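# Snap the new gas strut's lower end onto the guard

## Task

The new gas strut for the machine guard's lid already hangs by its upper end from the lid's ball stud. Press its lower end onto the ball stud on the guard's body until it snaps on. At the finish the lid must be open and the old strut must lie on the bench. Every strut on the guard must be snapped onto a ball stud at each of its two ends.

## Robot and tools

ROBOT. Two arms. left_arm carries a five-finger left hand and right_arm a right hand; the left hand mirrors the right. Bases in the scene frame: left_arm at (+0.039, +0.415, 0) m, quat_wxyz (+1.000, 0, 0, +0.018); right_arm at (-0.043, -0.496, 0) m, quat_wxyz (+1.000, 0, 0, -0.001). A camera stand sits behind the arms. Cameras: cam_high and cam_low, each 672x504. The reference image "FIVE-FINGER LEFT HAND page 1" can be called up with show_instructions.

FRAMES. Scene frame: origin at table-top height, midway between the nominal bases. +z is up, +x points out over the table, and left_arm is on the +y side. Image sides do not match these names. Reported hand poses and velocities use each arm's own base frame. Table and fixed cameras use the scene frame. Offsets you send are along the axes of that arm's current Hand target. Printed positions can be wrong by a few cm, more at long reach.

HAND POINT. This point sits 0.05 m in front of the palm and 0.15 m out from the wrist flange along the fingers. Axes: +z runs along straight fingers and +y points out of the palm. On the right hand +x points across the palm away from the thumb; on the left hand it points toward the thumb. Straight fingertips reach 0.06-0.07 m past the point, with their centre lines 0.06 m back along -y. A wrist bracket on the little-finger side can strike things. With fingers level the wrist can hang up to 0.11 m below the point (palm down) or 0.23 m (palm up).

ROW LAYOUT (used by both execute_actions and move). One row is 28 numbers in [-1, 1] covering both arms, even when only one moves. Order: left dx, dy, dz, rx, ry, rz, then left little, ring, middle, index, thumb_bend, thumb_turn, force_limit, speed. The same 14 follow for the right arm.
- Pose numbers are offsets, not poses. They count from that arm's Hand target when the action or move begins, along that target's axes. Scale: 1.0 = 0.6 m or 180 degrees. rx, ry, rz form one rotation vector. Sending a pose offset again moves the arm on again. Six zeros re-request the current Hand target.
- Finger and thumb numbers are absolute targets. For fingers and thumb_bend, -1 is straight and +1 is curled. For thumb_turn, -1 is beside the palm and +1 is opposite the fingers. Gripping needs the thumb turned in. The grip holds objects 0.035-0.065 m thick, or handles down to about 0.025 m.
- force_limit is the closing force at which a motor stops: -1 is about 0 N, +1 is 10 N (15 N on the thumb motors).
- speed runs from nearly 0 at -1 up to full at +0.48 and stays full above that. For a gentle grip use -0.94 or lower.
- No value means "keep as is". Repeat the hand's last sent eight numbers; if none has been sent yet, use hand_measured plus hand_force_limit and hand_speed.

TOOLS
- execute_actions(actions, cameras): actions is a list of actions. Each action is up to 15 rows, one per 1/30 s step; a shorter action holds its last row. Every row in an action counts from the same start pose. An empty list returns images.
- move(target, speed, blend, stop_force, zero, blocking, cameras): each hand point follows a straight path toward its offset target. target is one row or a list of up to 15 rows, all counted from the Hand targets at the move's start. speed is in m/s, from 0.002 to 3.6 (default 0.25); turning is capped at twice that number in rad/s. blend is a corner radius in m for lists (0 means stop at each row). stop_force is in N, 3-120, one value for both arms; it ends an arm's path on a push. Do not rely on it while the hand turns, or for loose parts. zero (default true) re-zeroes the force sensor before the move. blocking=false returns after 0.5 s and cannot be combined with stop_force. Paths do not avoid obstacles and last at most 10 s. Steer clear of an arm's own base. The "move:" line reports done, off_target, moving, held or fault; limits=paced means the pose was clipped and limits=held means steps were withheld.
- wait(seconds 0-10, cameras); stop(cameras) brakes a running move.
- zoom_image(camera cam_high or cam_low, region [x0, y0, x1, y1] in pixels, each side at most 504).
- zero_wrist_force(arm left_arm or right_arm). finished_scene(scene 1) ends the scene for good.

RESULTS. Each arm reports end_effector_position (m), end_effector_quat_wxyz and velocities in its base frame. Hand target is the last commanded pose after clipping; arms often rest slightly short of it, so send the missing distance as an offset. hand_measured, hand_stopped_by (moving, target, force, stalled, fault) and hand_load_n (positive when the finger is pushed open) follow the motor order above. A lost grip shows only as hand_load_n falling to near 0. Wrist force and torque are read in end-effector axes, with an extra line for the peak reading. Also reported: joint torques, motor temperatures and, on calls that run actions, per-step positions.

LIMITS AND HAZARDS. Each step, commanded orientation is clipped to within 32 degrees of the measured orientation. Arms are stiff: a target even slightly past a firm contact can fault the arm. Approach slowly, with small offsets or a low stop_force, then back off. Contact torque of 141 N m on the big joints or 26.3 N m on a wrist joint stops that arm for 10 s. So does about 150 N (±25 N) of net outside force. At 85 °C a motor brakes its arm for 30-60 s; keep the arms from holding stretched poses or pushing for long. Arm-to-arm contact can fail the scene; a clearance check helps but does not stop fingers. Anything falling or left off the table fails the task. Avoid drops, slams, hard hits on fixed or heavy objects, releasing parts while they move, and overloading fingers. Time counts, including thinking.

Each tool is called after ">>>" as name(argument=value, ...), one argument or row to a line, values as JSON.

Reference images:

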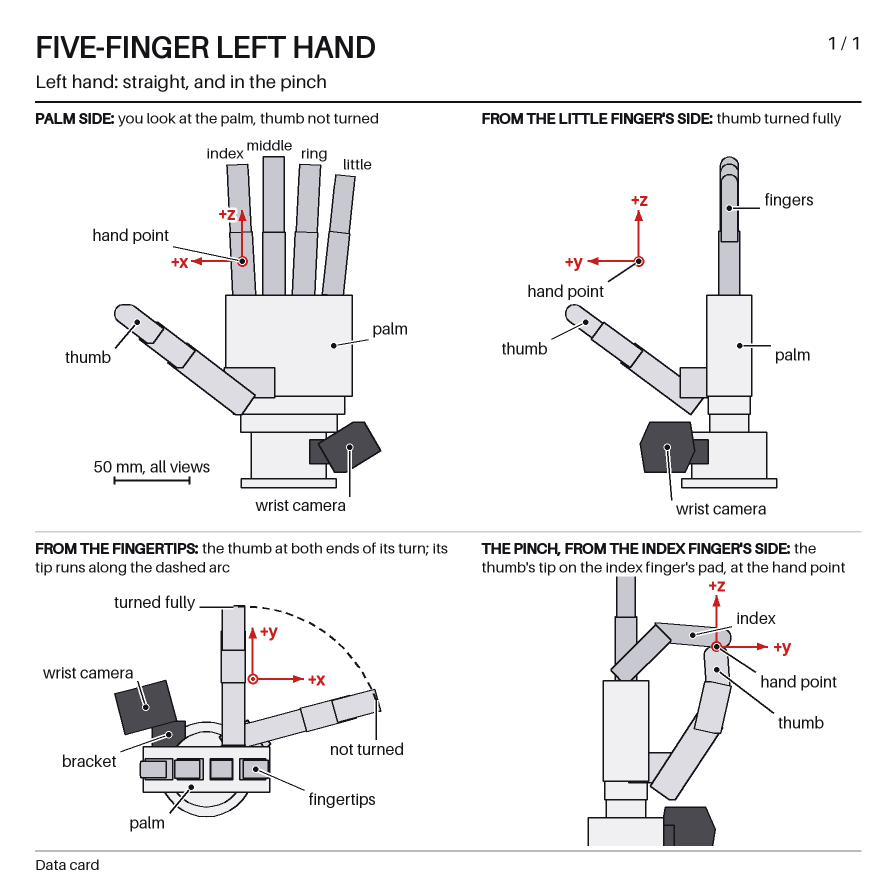

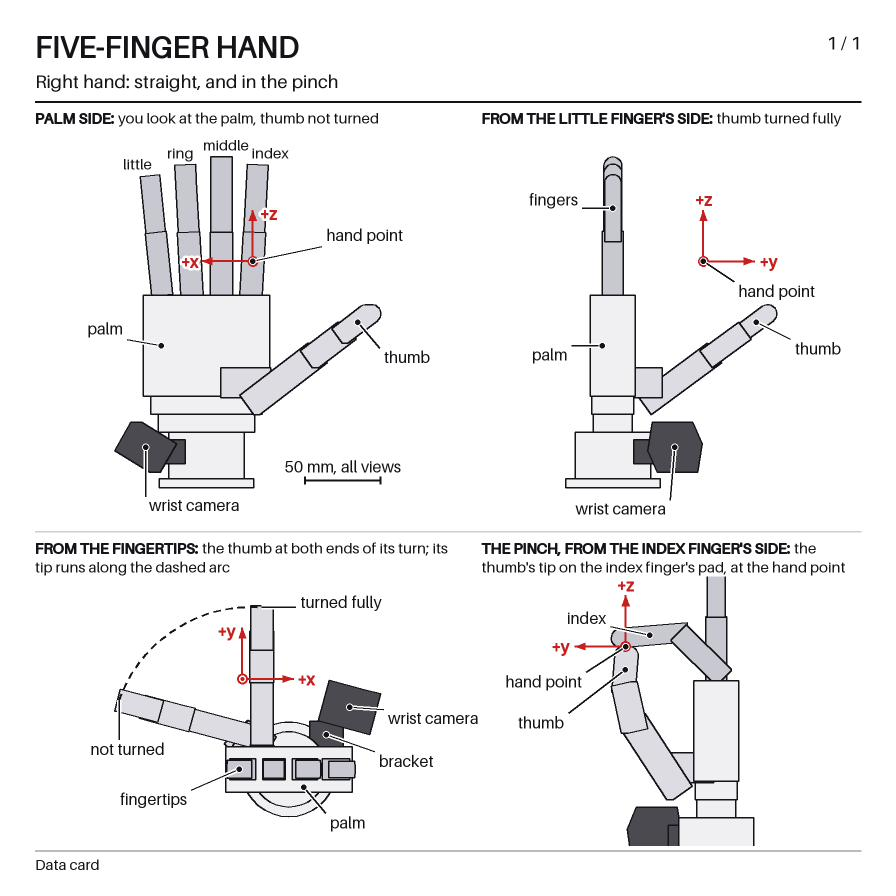

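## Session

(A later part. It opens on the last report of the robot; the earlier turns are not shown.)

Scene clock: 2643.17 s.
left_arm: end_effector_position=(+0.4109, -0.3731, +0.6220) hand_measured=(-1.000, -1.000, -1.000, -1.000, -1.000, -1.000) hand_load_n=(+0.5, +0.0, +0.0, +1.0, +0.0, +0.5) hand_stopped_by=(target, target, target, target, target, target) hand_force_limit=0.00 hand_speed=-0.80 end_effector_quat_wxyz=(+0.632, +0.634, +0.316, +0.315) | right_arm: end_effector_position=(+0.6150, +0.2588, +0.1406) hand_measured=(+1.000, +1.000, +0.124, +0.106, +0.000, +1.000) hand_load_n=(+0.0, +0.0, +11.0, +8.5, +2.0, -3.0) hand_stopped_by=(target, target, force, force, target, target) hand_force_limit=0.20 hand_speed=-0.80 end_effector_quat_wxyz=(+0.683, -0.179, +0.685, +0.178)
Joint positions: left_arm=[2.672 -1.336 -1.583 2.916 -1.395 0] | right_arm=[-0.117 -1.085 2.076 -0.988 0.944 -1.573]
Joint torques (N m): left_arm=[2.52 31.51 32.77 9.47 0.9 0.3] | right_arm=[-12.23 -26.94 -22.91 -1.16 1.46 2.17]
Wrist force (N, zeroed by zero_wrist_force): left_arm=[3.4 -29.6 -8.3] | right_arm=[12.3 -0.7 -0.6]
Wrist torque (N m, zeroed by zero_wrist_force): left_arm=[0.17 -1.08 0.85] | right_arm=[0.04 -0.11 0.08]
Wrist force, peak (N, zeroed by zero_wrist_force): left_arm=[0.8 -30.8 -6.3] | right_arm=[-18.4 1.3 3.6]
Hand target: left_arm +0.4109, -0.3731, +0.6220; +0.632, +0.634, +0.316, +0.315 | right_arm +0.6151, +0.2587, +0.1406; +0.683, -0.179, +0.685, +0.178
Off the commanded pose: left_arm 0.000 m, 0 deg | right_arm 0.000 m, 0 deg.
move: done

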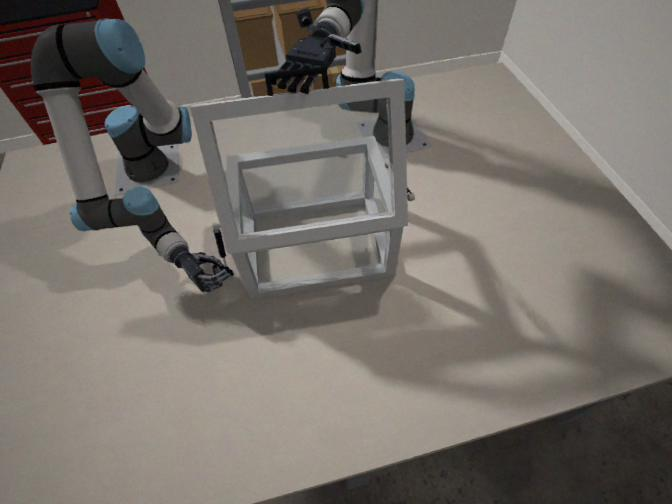

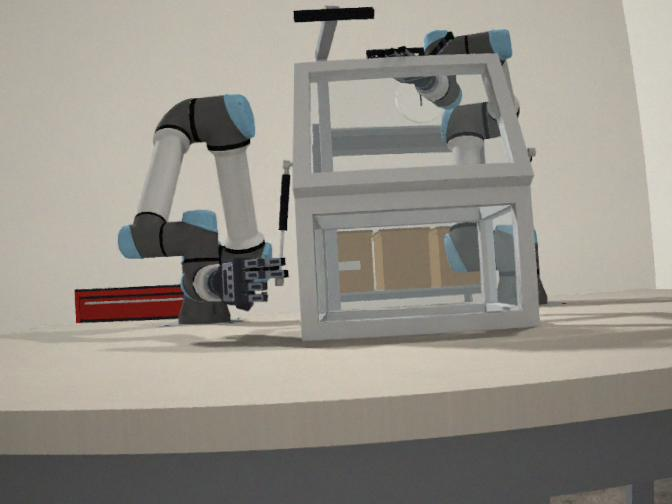

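>>> move(
  target=[0,0,0,0,0,0,-1,-1,-1,-1,-1,-1,0,-0.8, 0.0015,0,0,0.1,0,0,1,1,0.6,0.6,0,1,0.2,-0.8],
  speed=0.15,
  cameras=["cam_low","cam_high"],
)

>>> zoom_image(
  camera="cam_low",
  region=[260, 265, 300, 295],
)

>>> zoom_image(
  camera="cam_high",
  region=[205, 240, 255, 290],
)

Scene clock: 2655.07 s.
left_arm: end_effector_position=(+0.4109, -0.3731, +0.6220) hand_measured=(-1.000, -1.000, -1.000, -1.000, -1.000, -1.000) hand_load_n=(+1.0, +0.0, +0.0, +1.0, +0.5, +0.0) hand_stopped_by=(target, target, target, target, target, target) hand_force_limit=0.00 hand_speed=-0.80 end_effector_quat_wxyz=(+0.632, +0.634, +0.316, +0.315) | right_arm: end_effector_position=(+0.6150, +0.2588, +0.1397) hand_measured=(+1.000, +1.000, +0.124, +0.108, +0.000, +1.000) hand_load_n=(+0.0, +0.0, +13.0, +2.0, +1.0, -1.5) hand_stopped_by=(target, target, force, force, target, target) hand_force_limit=0.20 hand_speed=-0.80 end_effector_quat_wxyz=(+0.703, -0.070, +0.704, +0.068)
Joint positions: left_arm=[2.672 -1.336 -1.583 2.916 -1.395 0] | right_arm=[0.046 -1.12 2.147 -1.025 1.421 -1.573]
Joint torques (N m): left_arm=[2.92 31.55 32.71 9.6 0.91 0.32] | right_arm=[-12.04 -15.77 -19.49 0.84 1.52 1.51]
Wrist force (N, zeroed by zero_wrist_force): left_arm=[1.9 -30.1 -7.2] | right_arm=[-0.7 0.6 -0.7]
Wrist torque (N m, zeroed by zero_wrist_force): left_arm=[0.10 -1.11 0.79] | right_arm=[0.09 -0.36 0.13]
Wrist force, peak (N, zeroed by zero_wrist_force): left_arm=[3.6 -30.3 -8.1] | right_arm=[12.4 -0.8 -0.4]
Hand target: left_arm +0.4109, -0.3731, +0.6220; +0.632, +0.634, +0.316, +0.315 | right_arm +0.6151, +0.2587, +0.1397; +0.703, -0.070, +0.704, +0.068
Off the commanded pose: left_arm 0.000 m, 0 deg | right_arm 0.000 m, 0 deg.
move: done

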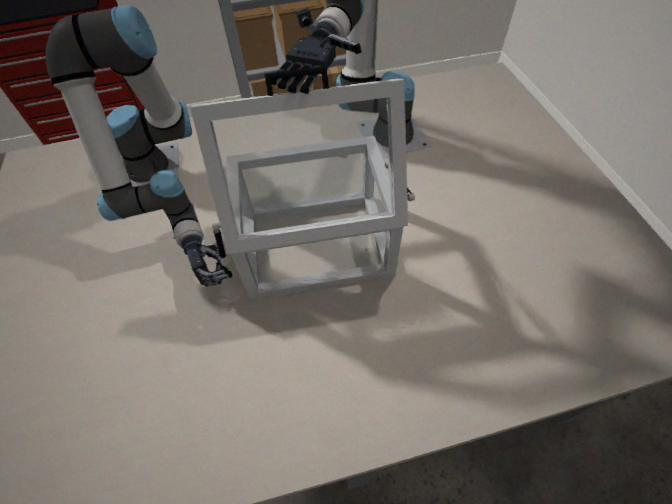

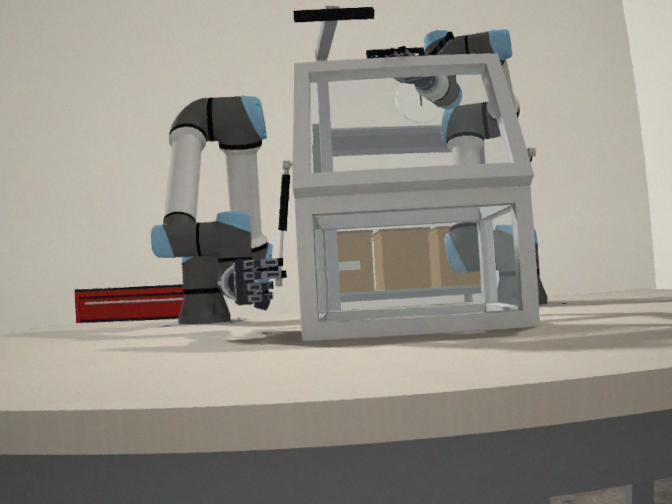

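Scaled by 12.600.

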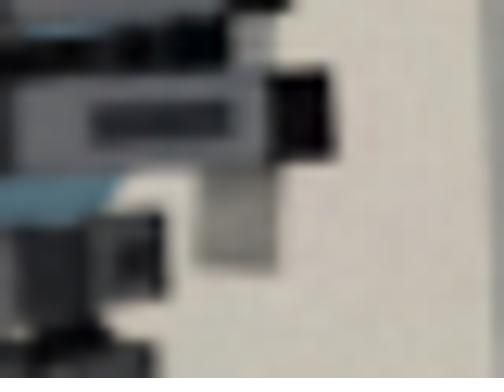

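Scaled by 10.080.

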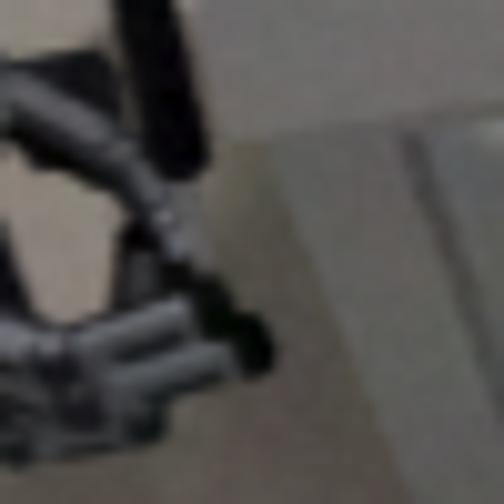

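>>> execute_actions(
  actions=[
    [[0,0,0,0,0,0,-1,-1,-1,-1,-1,-1,0,-0.8, 0,0,0,0,0,0,1,1,0.6,0.62,0,1,0.6,-0.94]],
  ],
  cameras=["cam_low","cam_high"],
)

>>> zoom_image(
  camera="cam_low",
  region=[260, 265, 300, 295],
)

Scene clock: 2705.97 s.
left_arm: end_effector_position=(+0.4109, -0.3731, +0.6220) hand_measured=(-1.000, -1.000, -1.000, -1.000, -1.000, -1.000) hand_load_n=(+0.5, +0.0, +0.0, +0.5, +0.0, +0.0) hand_stopped_by=(target, target, target, target, target, target) hand_force_limit=0.00 hand_speed=-0.80 end_effector_quat_wxyz=(+0.632, +0.634, +0.316, +0.315) | right_arm: end_effector_position=(+0.6151, +0.2587, +0.1397) hand_measured=(+1.000, +1.000, +0.124, +0.122, +0.000, +1.000) hand_load_n=(+0.0, +0.0, +11.0, +10.0, +1.5, -1.0) hand_stopped_by=(target, target, force, force, target, target) hand_force_limit=0.60 hand_speed=-0.94 end_effector_quat_wxyz=(+0.703, -0.070, +0.704, +0.068)
Joint positions: left_arm=[2.672 -1.336 -1.583 2.916 -1.395 0] | right_arm=[0.046 -1.12 2.147 -1.025 1.421 -1.573]
Joint torques (N m): left_arm=[3.7 31.34 33.67 9.62 0.98 0.31] | right_arm=[-12.06 -16.79 -15.64 1.28 1.42 -0.36]
Wrist force (N, zeroed by zero_wrist_force): left_arm=[1.7 -30.4 -7.2] | right_arm=[-2.4 0.8 0.2]
Wrist torque (N m, zeroed by zero_wrist_force): left_arm=[0.11 -1.12 0.78] | right_arm=[0.10 -0.25 0.14]
Wrist force, peak (N, zeroed by zero_wrist_force): left_arm=[1.8 -30.6 -7.0] | right_arm=[-2.7 0.9 0.1]
Hand target: left_arm +0.4109, -0.3731, +0.6220; +0.632, +0.634, +0.316, +0.315 | right_arm +0.6151, +0.2587, +0.1397; +0.703, -0.070, +0.704, +0.068
Off the commanded pose: left_arm 0.000 m, 0 deg | right_arm 0.000 m, 0 deg.
Step readings (end_effector_position of left_arm | right_arm):
0: (+0.4109, -0.3731, +0.6220) | (+0.6151, +0.2587, +0.1397)
1: (+0.4109, -0.3731, +0.6220) | (+0.6151, +0.2587, +0.1397)
2: (+0.4109, -0.3731, +0.6220) | (+0.6151, +0.2587, +0.1397)
4: (+0.4109, -0.3731, +0.6220) | (+0.6151, +0.2587, +0.1397)
8: (+0.4109, -0.3731, +0.6220) | (+0.6151, +0.2586, +0.1397)
15: (+0.4109, -0.3731, +0.6220) | (+0.6151, +0.2587, +0.1397)

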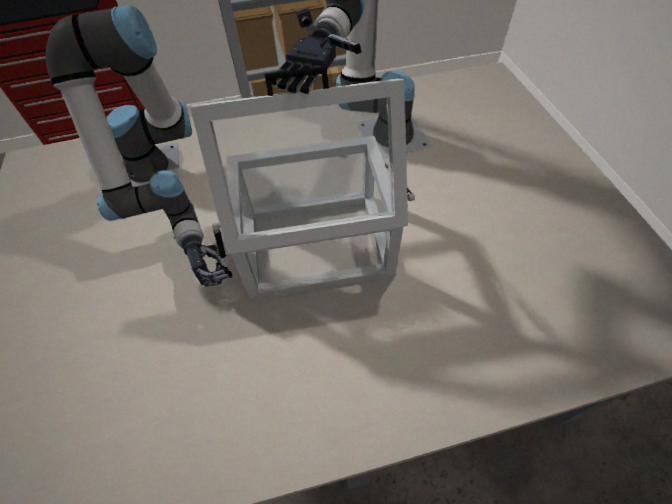

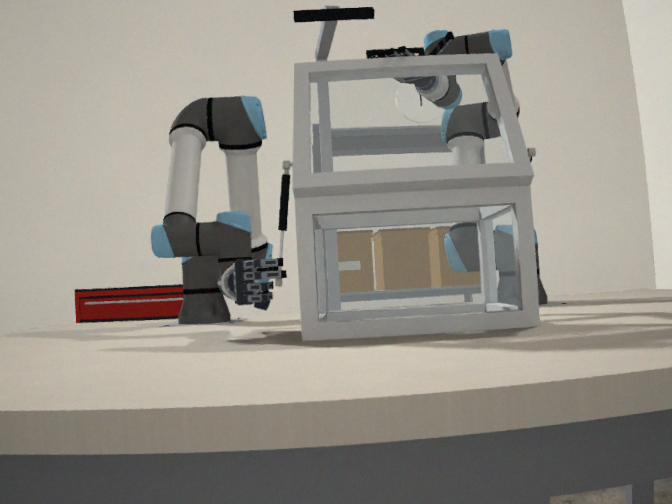

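Scaled by 12.600.

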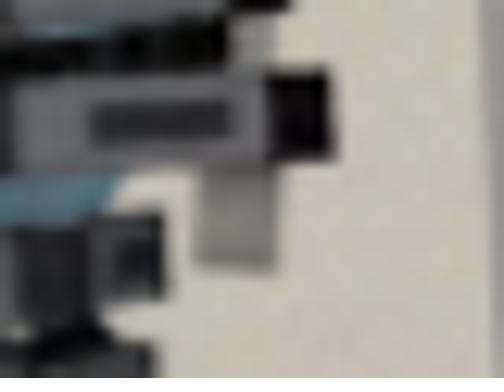

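>>> move(
  target=[0,0,0,0,0,0,-1,-1,-1,-1,-1,-1,0,-0.8, -0.0129,0.0223,-0.0834,0,0.0912,0.0243,1,1,0.6,0.62,0,1,0.6,-0.94],
  speed=0.1,
  cameras=["cam_low","cam_high"],
)

>>> zoom_image(
  camera="cam_low",
  region=[255, 245, 305, 295],
)

>>> zoom_image(
  camera="cam_high",
  region=[190, 215, 250, 275],
)

Scene clock: 2713.67 s.
left_arm: end_effector_position=(+0.4109, -0.3731, +0.6220) hand_measured=(-1.000, -1.000, -1.000, -1.000, -1.000, -1.000) hand_load_n=(+1.0, +0.0, +0.0, +0.5, +0.0, +0.0) hand_stopped_by=(target, target, target, target, target, target) hand_force_limit=0.00 hand_speed=-0.80 end_effector_quat_wxyz=(+0.632, +0.634, +0.316, +0.315) | right_arm: end_effector_position=(+0.5634, +0.2621, +0.1475) hand_measured=(+1.000, +1.000, +0.126, +0.122, +0.000, +1.000) hand_load_n=(+0.0, +0.0, +0.0, +0.0, +0.0, +0.0) hand_stopped_by=(target, target, force, force, target, target) hand_force_limit=0.60 hand_speed=-0.94 end_effector_quat_wxyz=(+0.592, -0.052, +0.800, +0.084)
Joint positions: left_arm=[2.672 -1.336 -1.583 2.916 -1.395 0] | right_arm=[0.063 -1.314 2.159 -0.553 1.434 -1.535]
Joint torques (N m): left_arm=[3.96 32.1 33.39 9.8 0.55 0.36] | right_arm=[-2.44 -17.58 -20.37 -0.67 -0.16 -0.68]
Wrist force (N, zeroed by zero_wrist_force): left_arm=[3.0 -29.9 -7.3] | right_arm=[3.3 1.3 -1.1]
Wrist torque (N m, zeroed by zero_wrist_force): left_arm=[0.11 -1.09 0.84] | right_arm=[0.24 -0.51 0.20]
Wrist force, peak (N, zeroed by zero_wrist_force): left_arm=[0.3 -31.2 -6.0] | right_arm=[-32.4 3.8 1.1]
Hand target: left_arm +0.4109, -0.3731, +0.6220; +0.632, +0.634, +0.316, +0.315 | right_arm +0.5634, +0.2621, +0.1475; +0.592, -0.052, +0.800, +0.084
Off the commanded pose: left_arm 0.000 m, 0 deg | right_arm 0.000 m, 0 deg.
move: done

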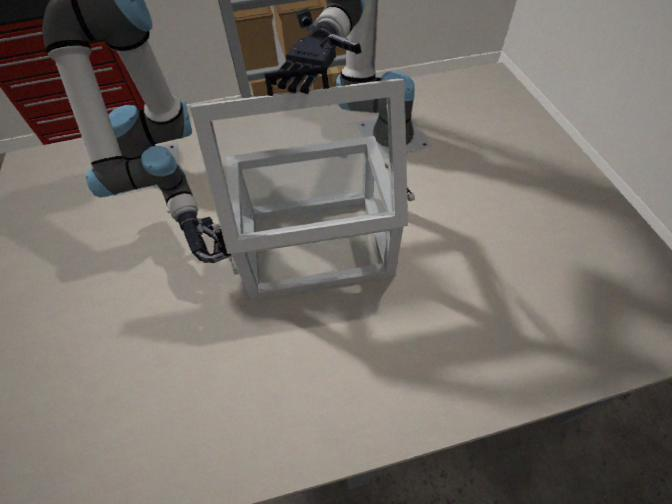

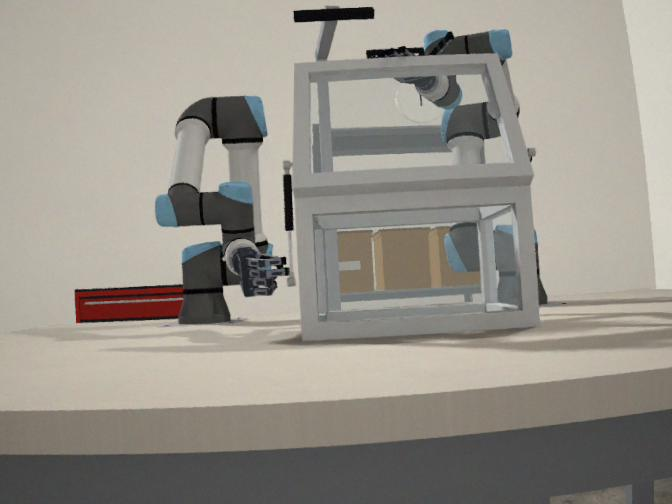

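Scaled by 10.080.

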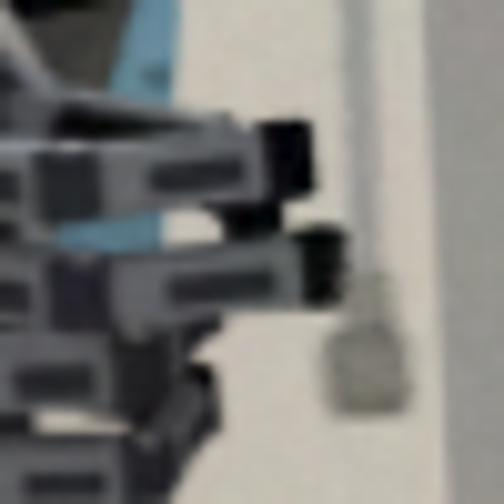

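Scaled by 8.400.

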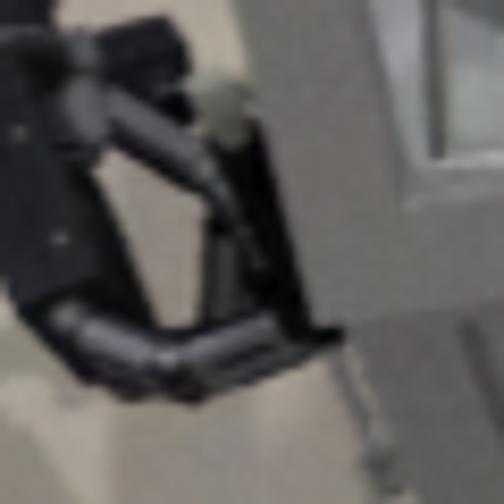

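>>> move(
  target=[
    [0,0,0,0,0,0,-1,-1,-1,-1,-1,-1,0,-0.8, 0,-0.1,0,0,0,0,1,1,0.6,0.62,0,1,0.6,-0.94],
    [0,0,0,0,0,0,-1,-1,-1,-1,-1,-1,0,-0.8, 0.0,-0.1,0.083,0,-0.0912,-0.0243,1,1,0.0,0.0,0,1,0.2,-0.3],
  ],
  speed=0.1,
  cameras=["cam_low","cam_high"],
)

>>> zoom_image(
  camera="cam_low",
  region=[270, 260, 310, 300],
)

>>> zoom_image(
  camera="cam_high",
  region=[200, 220, 260, 280],
)

Scene clock: 2736.00 s.
left_arm: end_effector_position=(+0.4109, -0.3731, +0.6220) hand_measured=(-1.000, -1.000, -1.000, -1.000, -1.000, -1.000) hand_load_n=(+1.0, +0.0, +0.0, +1.0, +0.0, +0.0) hand_stopped_by=(target, target, target, target, target, target) hand_force_limit=0.00 hand_speed=-0.80 end_effector_quat_wxyz=(+0.632, +0.634, +0.316, +0.315) | right_arm: end_effector_position=(+0.6211, +0.2130, +0.1289) hand_measured=(+1.000, +1.000, +0.000, +0.000, +0.000, +1.000) hand_load_n=(+0.0, +0.0, -0.5, +0.0, +0.0, -0.5) hand_stopped_by=(target, target, target, target, target, target) hand_force_limit=0.20 hand_speed=-0.30 end_effector_quat_wxyz=(+0.703, -0.070, +0.704, +0.068)
Joint positions: left_arm=[2.672 -1.336 -1.583 2.916 -1.395 0] | right_arm=[-0.073 -1.106 2.176 -1.067 1.303 -1.573]
Joint torques (N m): left_arm=[4.61 31.55 34.29 9.94 -2.11 0.35] | right_arm=[-10.8 -40.32 -1.71 -3.14 -1.41 0.69]
Wrist force (N, zeroed by zero_wrist_force): left_arm=[2.9 -30.1 -7.3] | right_arm=[3.4 1.4 -0.9]
Wrist torque (N m, zeroed by zero_wrist_force): left_arm=[0.09 -1.07 0.84] | right_arm=[0.25 -0.50 0.23]
Wrist force, peak (N, zeroed by zero_wrist_force): left_arm=[3.2 -30.2 -7.4] | right_arm=[3.4 2.2 -1.2]
Hand target: left_arm +0.4109, -0.3731, +0.6220; +0.632, +0.634, +0.316, +0.315 | right_arm +0.6211, +0.2130, +0.1289; +0.703, -0.070, +0.704, +0.068
Off the commanded pose: left_arm 0.000 m, 0 deg | right_arm 0.000 m, 0 deg.
move: done

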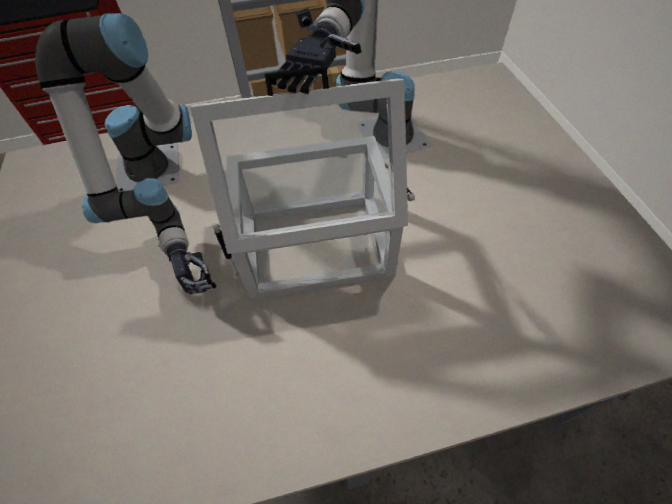

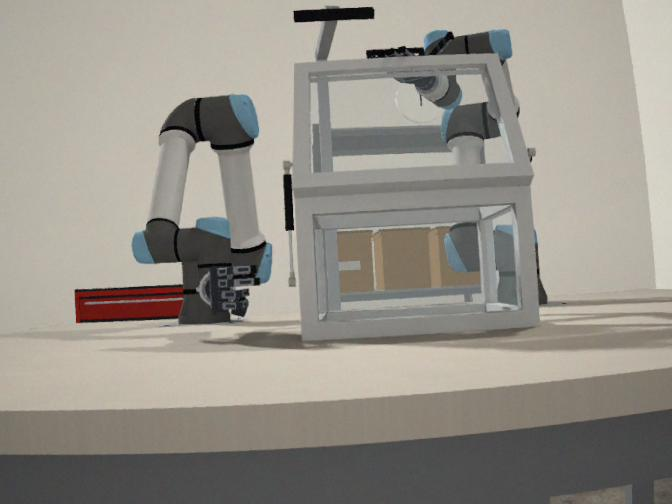

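Scaled by 12.600.

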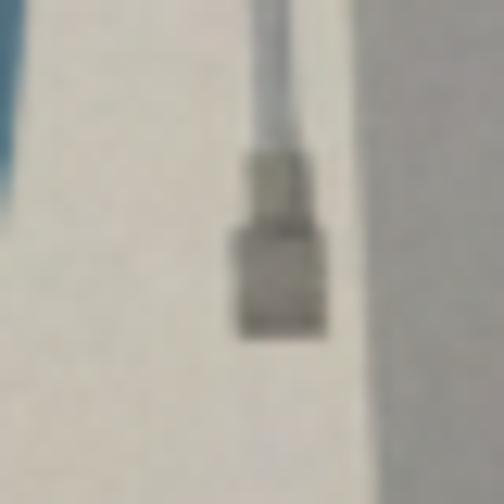

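Scaled by 8.400.

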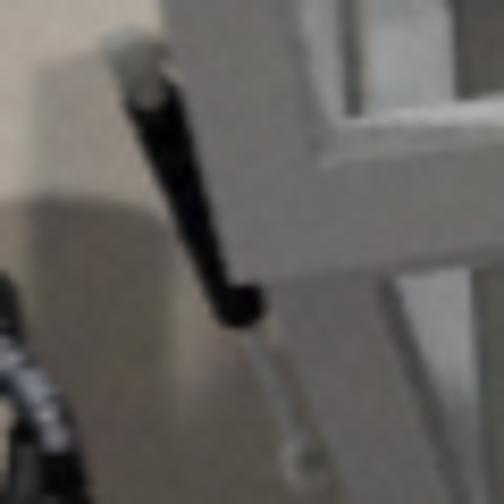

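>>> move(
  target=[0,0,0,0,0,0,-1,-1,-1,-1,-1,-1,0,-0.8, -0.0668,0.0358,0.0122,0,0,0,-1,0.7,0,0,0,1,0.2,-0.3],
  speed=0.1,
  cameras=["cam_low","cam_high"],
)

>>> zoom_image(
  camera="cam_low",
  region=[240, 230, 310, 300],
)

>>> zoom_image(
  camera="cam_high",
  region=[190, 215, 250, 275],
)

>>> zero_wrist_force(
  arm="right_arm",
)

Scene clock: 2845.17 s.
left_arm: end_effector_position=(+0.4109, -0.3731, +0.6220) hand_measured=(-1.000, -1.000, -1.000, -1.000, -1.000, -1.000) hand_load_n=(+0.5, +0.0, +0.0, +0.5, +0.0, +0.0) hand_stopped_by=(target, target, target, target, target, target) hand_force_limit=0.00 hand_speed=-0.80 end_effector_quat_wxyz=(+0.632, +0.634, +0.316, +0.315) | right_arm: end_effector_position=(+0.6242, +0.2356, +0.1690) hand_measured=(-1.000, +0.700, +0.000, +0.000, +0.000, +1.000) hand_load_n=(+0.0, +0.0, +0.0, +0.0, +0.0, +0.0) hand_stopped_by=(target, target, target, target, target, target) hand_force_limit=0.20 hand_speed=-0.30 end_effector_quat_wxyz=(+0.703, -0.070, +0.704, +0.068)
Joint positions: left_arm=[2.672 -1.336 -1.583 2.916 -1.395 0] | right_arm=[-0.014 -1.187 2.132 -0.943 1.362 -1.573]
Joint torques (N m): left_arm=[5.06 31.27 34.87 10.16 -2.13 0.34] | right_arm=[-12.27 -19.18 -4.41 0.13 -0.77 -0.57]
Wrist force (N, zeroed by zero_wrist_force): left_arm=[2.8 -29.5 -7.3] | right_arm=[3.2 1.4 -0.9]
Wrist torque (N m, zeroed by zero_wrist_force): left_arm=[0.12 -1.06 0.82] | right_arm=[0.27 -0.48 0.21]
Wrist force, peak (N, zeroed by zero_wrist_force): left_arm=[3.0 -30.2 -7.4] | right_arm=[4.3 0.7 -1.3]
Hand target: left_arm +0.4109, -0.3731, +0.6220; +0.632, +0.634, +0.316, +0.315 | right_arm +0.6242, +0.2356, +0.1690; +0.703, -0.070, +0.704, +0.068
Off the commanded pose: left_arm 0.000 m, 0 deg | right_arm 0.000 m, 0 deg.
move: done

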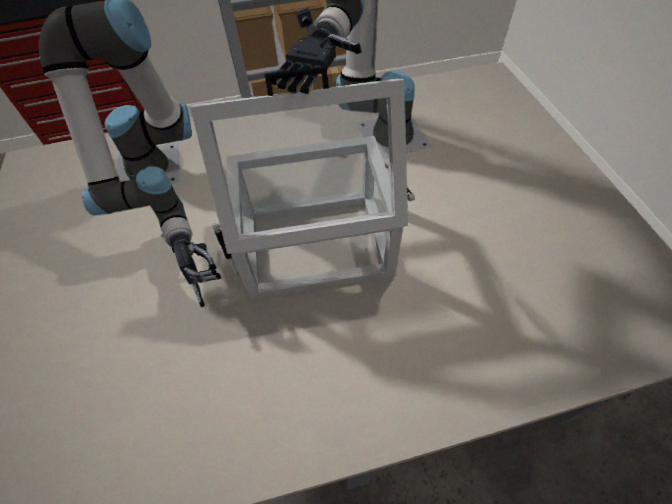

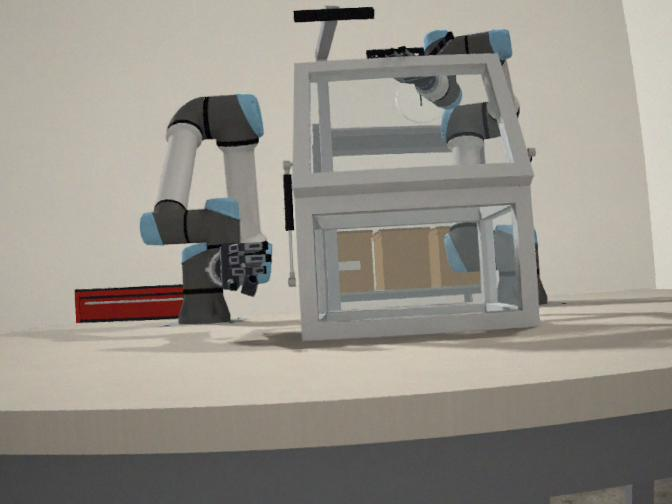

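Scaled by 7.200.

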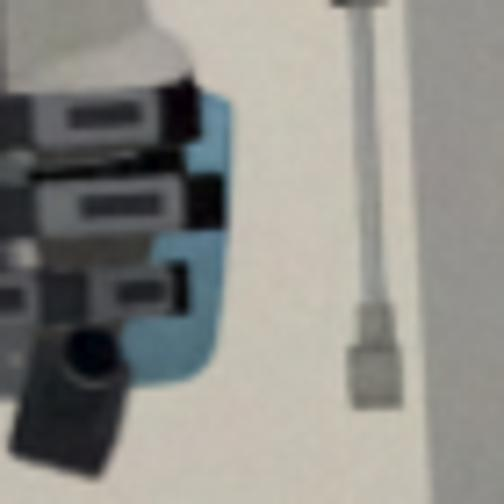

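Scaled by 8.400.

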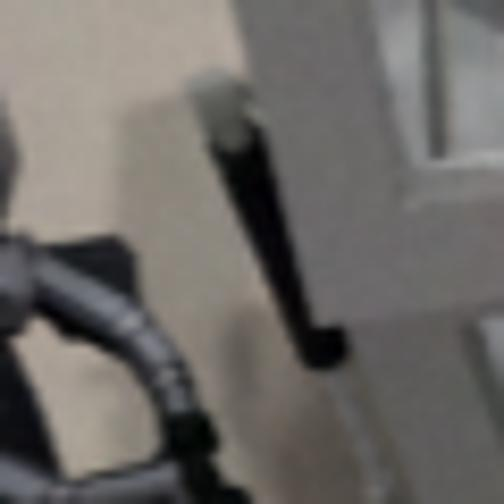

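Wrist force sensor zeroed.

>>> zoom_image(
  camera="cam_high",
  region=[195, 245, 245, 295],
)

Scaled by 10.080.

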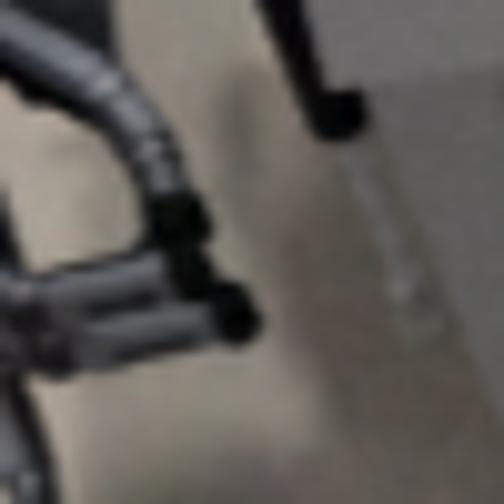

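>>> move(
  target=[0,0,0,0,0,0,-1,-1,-1,-1,-1,-1,0,-0.8, 0,0.05,0,0,0,0,-1,0.7,-0.15,-0.15,0,1,0.2,-0.3],
  speed=0.04,
  stop_force=4,
  cameras=["cam_low","cam_high"],
)

>>> zoom_image(
  camera="cam_low",
  region=[250, 230, 310, 290],
)

>>> zoom_image(
  camera="cam_high",
  region=[205, 240, 245, 280],
)

Scene clock: 2879.20 s.
left_arm: end_effector_position=(+0.4109, -0.3731, +0.6220) hand_measured=(-1.000, -1.000, -1.000, -1.000, -1.000, -1.000) hand_load_n=(+1.0, +0.0, +0.0, +1.0, +0.0, +0.0) hand_stopped_by=(target, target, target, target, target, target) hand_force_limit=0.00 hand_speed=-0.80 end_effector_quat_wxyz=(+0.632, +0.634, +0.316, +0.315) | right_arm: end_effector_position=(+0.6184, +0.2650, +0.1689) hand_measured=(-1.000, +0.700, -0.150, -0.150, +0.000, +1.000) hand_load_n=(+0.0, +0.0, +0.0, +0.0, +0.0, +0.0) hand_stopped_by=(target, target, target, target, target, target) hand_force_limit=0.20 hand_speed=-0.30 end_effector_quat_wxyz=(+0.703, -0.070, +0.704, +0.068)
Joint positions: left_arm=[2.672 -1.336 -1.583 2.916 -1.395 0] | right_arm=[0.062 -1.178 2.119 -0.938 1.437 -1.573]
Joint torques (N m): left_arm=[4.8 31.64 34.95 10.26 -2.16 0.4] | right_arm=[-12.08 -41.54 -4.61 -2.81 -1.95 1.99]
Wrist force (N, zeroed by zero_wrist_force): left_arm=[2.9 -30.1 -7.3] | right_arm=[0.4 -0.2 0.2]
Wrist torque (N m, zeroed by zero_wrist_force): left_arm=[0.10 -1.08 0.83] | right_arm=[-0.04 -0.06 0.01]
Wrist force, peak (N, zeroed by zero_wrist_force): left_arm=[3.0 -30.2 -7.4] | right_arm=[0.0 -0.8 0.1]
Hand target: left_arm +0.4109, -0.3731, +0.6220; +0.632, +0.634, +0.316, +0.315 | right_arm +0.6184, +0.2650, +0.1689; +0.703, -0.070, +0.704, +0.068
Off the commanded pose: left_arm 0.000 m, 0 deg | right_arm 0.000 m, 0 deg.
move: done

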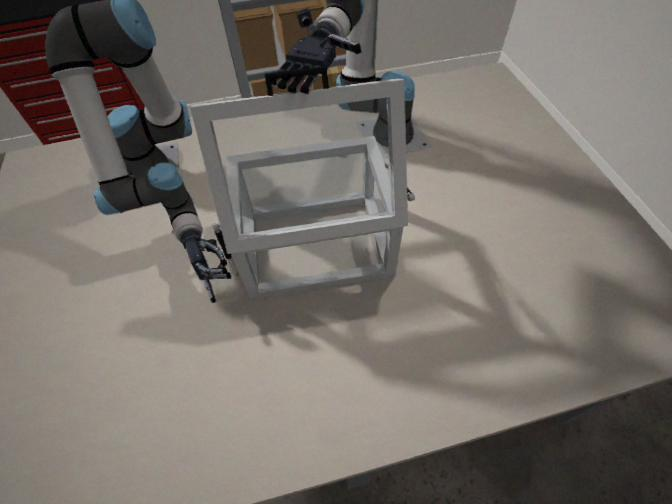

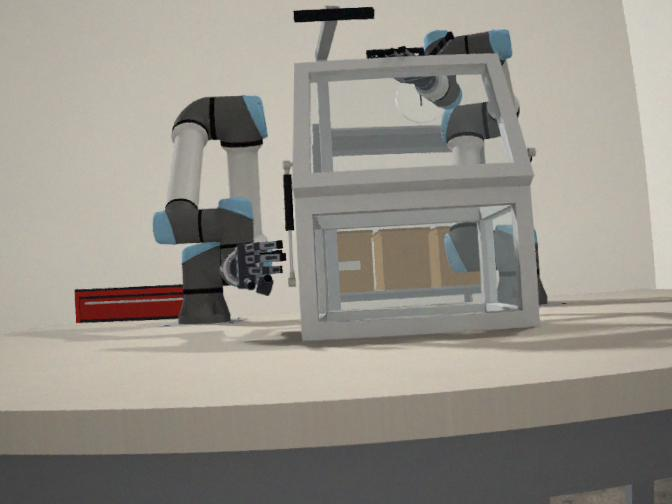

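Scaled by 8.400.

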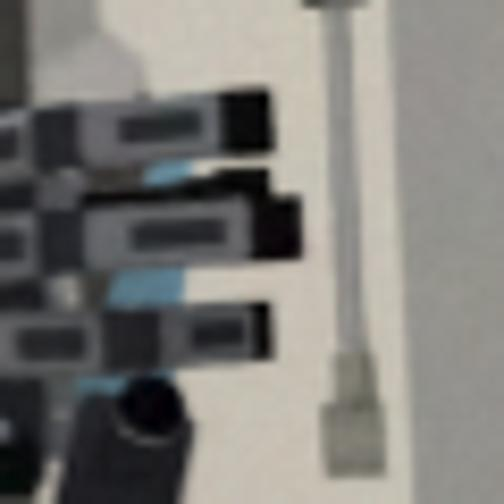

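Scaled by 12.600.

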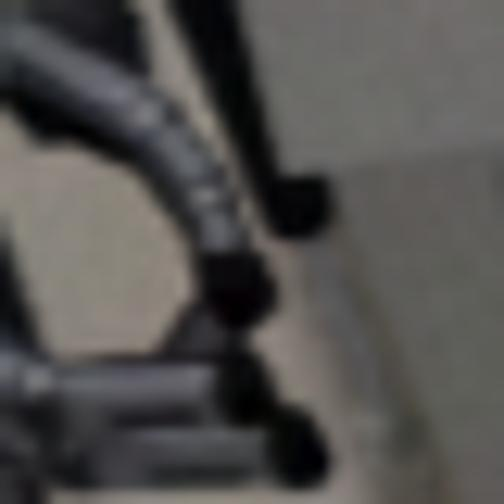

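>>> move(
  target=[0,0,0,0,0,0,-1,-1,-1,-1,-1,-1,0,-0.8, 0,0.035,-0.0025,0,0,0,-1,0.7,-0.15,-0.15,-0.1,1,0.2,-0.3],
  speed=0.03,
  stop_force=4,
  cameras=["cam_low","cam_high"],
)

>>> zoom_image(
  camera="cam_low",
  region=[250, 230, 310, 290],
)

>>> zoom_image(
  camera="cam_high",
  region=[205, 240, 245, 280],
)

Scene clock: 2907.57 s.
left_arm: end_effector_position=(+0.4109, -0.3731, +0.6220) hand_measured=(-1.000, -1.000, -1.000, -1.000, -1.000, -1.000) hand_load_n=(+1.0, +0.0, +0.0, +0.5, +0.0, +0.0) hand_stopped_by=(target, target, target, target, target, target) hand_force_limit=0.00 hand_speed=-0.80 end_effector_quat_wxyz=(+0.632, +0.634, +0.316, +0.315) | right_arm: end_effector_position=(+0.6129, +0.2852, +0.1689) hand_measured=(-1.000, +0.700, -0.150, -0.150, -0.100, +1.000) hand_load_n=(+0.0, +0.0, +0.0, +0.0, +0.0, +0.0) hand_stopped_by=(target, target, target, target, target, target) hand_force_limit=0.20 hand_speed=-0.30 end_effector_quat_wxyz=(+0.703, -0.070, +0.704, +0.068)
Joint positions: left_arm=[2.672 -1.336 -1.583 2.916 -1.395 0] | right_arm=[0.114 -1.173 2.11 -0.934 1.489 -1.573]
Joint torques (N m): left_arm=[5.04 31.18 34.87 10.45 -2.08 0.35] | right_arm=[-9.4 -39.75 -5.38 -3.22 -1.93 0.81]
Wrist force (N, zeroed by zero_wrist_force): left_arm=[3.0 -30.0 -7.4] | right_arm=[0.2 -6.1 -2.3]
Wrist torque (N m, zeroed by zero_wrist_force): left_arm=[0.13 -1.09 0.83] | right_arm=[-0.05 0.04 -0.13]
Wrist force, peak (N, zeroed by zero_wrist_force): left_arm=[3.2 -30.2 -7.4] | right_arm=[-0.3 -11.6 -4.5]
Hand target: left_arm +0.4109, -0.3731, +0.6220; +0.632, +0.634, +0.316, +0.315 | right_arm +0.6129, +0.2852, +0.1689; +0.703, -0.070, +0.704, +0.068
Off the commanded pose: left_arm 0.000 m, 0 deg | right_arm 0.000 m, 0 deg.
move: contact (right_arm)

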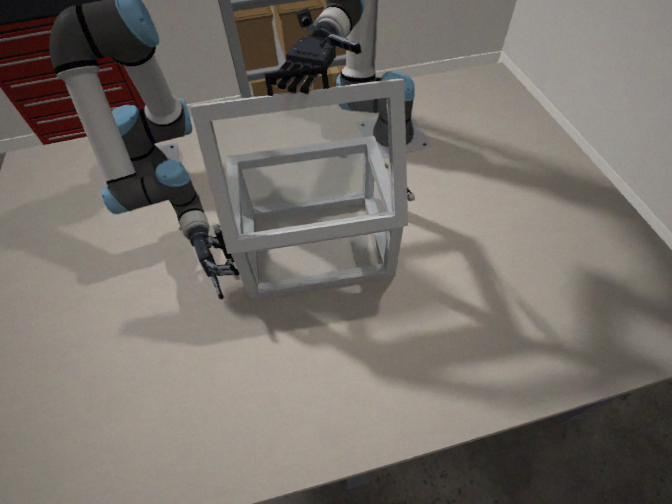

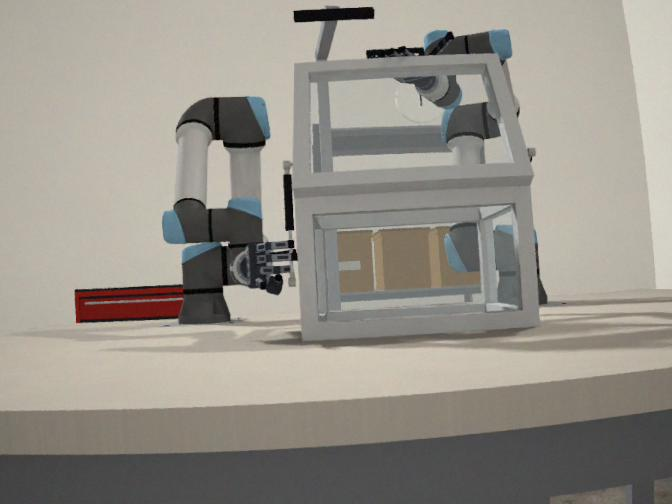

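Scaled by 8.400.

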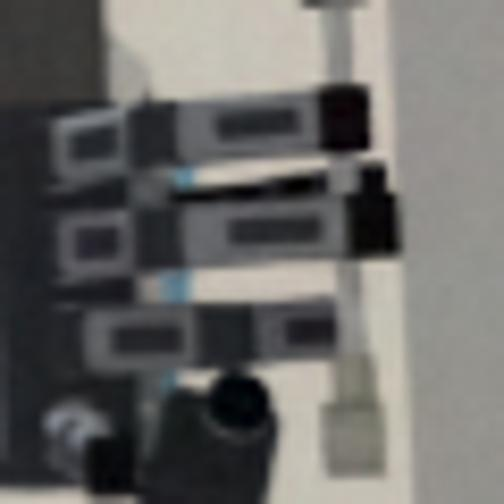

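Scaled by 12.600.

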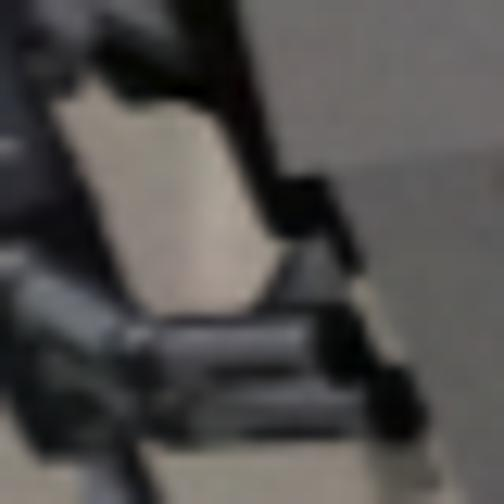

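>>> move(
  target=[
    [0,0,0,0,0,0,-1,-1,-1,-1,-1,-1,0,-0.8, 0,-0.002,0,0,0,0,-1,0.7,-0.15,-0.15,-0.1,1,0.2,-0.3],
    [0,0,0,0,0,0,-1,-1,-1,-1,-1,-1,0,-0.8, 0,-0.002,0,0,0,0,-1,0.7,-0.15,0.6,-0.1,1,0.2,-0.8],
  ],
  speed=0.03,
  cameras=["cam_low","cam_high"],
)

>>> zoom_image(
  camera="cam_low",
  region=[250, 230, 310, 290],
)

>>> zoom_image(
  camera="cam_high",
  region=[205, 240, 245, 280],
)

Scene clock: 2926.73 s.
left_arm: end_effector_position=(+0.4109, -0.3731, +0.6220) hand_measured=(-1.000, -1.000, -1.000, -1.000, -1.000, -1.000) hand_load_n=(+1.0, +0.0, +0.0, +0.5, +0.0, +0.0) hand_stopped_by=(target, target, target, target, target, target) hand_force_limit=0.00 hand_speed=-0.80 end_effector_quat_wxyz=(+0.632, +0.634, +0.316, +0.315) | right_arm: end_effector_position=(+0.6131, +0.2840, +0.1689) hand_measured=(-1.000, +0.700, -0.150, +0.140, -0.100, +1.000) hand_load_n=(+0.0, +0.0, +0.0, +13.0, +4.5, +0.5) hand_stopped_by=(target, target, target, force, target, target) hand_force_limit=0.20 hand_speed=-0.80 end_effector_quat_wxyz=(+0.703, -0.070, +0.704, +0.068)
Joint positions: left_arm=[2.672 -1.336 -1.583 2.916 -1.395 0] | right_arm=[0.111 -1.174 2.111 -0.935 1.486 -1.573]
Joint torques (N m): left_arm=[5.35 31.25 34.99 10.49 -2.13 0.21] | right_arm=[3.29 -37.77 -8.24 -2.61 1.56 -0.22]
Wrist force (N, zeroed by zero_wrist_force): left_arm=[2.8 -29.8 -7.4] | right_arm=[-2.6 -0.3 1.6]
Wrist torque (N m, zeroed by zero_wrist_force): left_arm=[0.11 -1.11 0.83] | right_arm=[-0.02 0.23 0.01]
Wrist force, peak (N, zeroed by zero_wrist_force): left_arm=[3.0 -30.2 -7.4] | right_arm=[-0.1 -6.4 -2.4]
Hand target: left_arm +0.4109, -0.3731, +0.6220; +0.632, +0.634, +0.316, +0.315 | right_arm +0.6131, +0.2840, +0.1689; +0.703, -0.070, +0.704, +0.068
Off the commanded pose: left_arm 0.000 m, 0 deg | right_arm 0.000 m, 0 deg.
move: done

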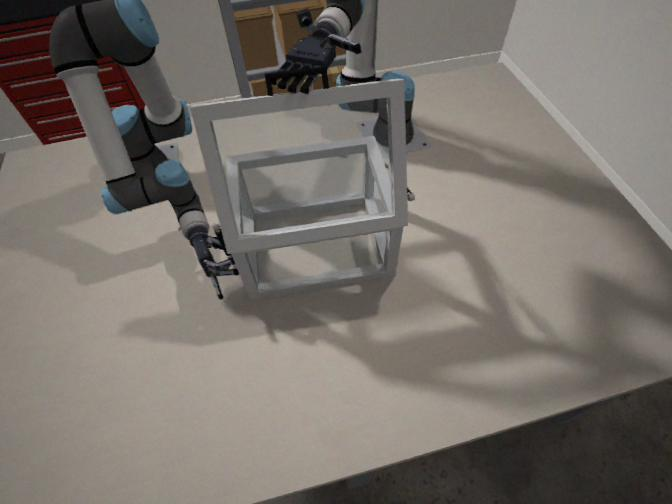

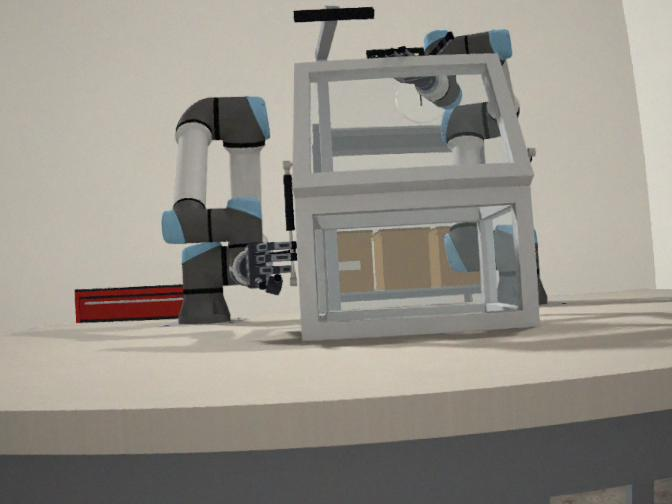

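Scaled by 8.400.

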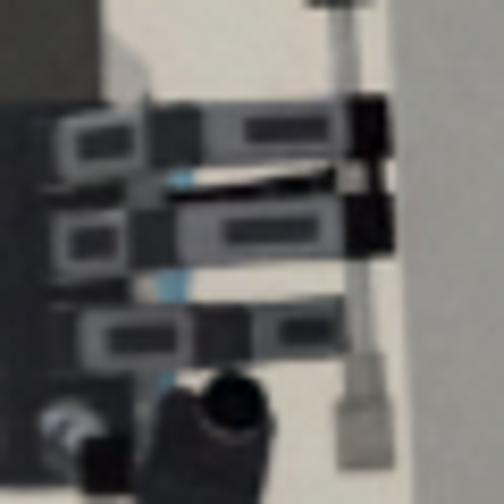

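Scaled by 12.600.

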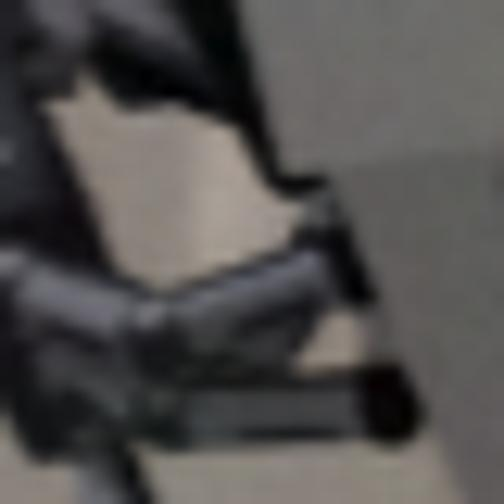

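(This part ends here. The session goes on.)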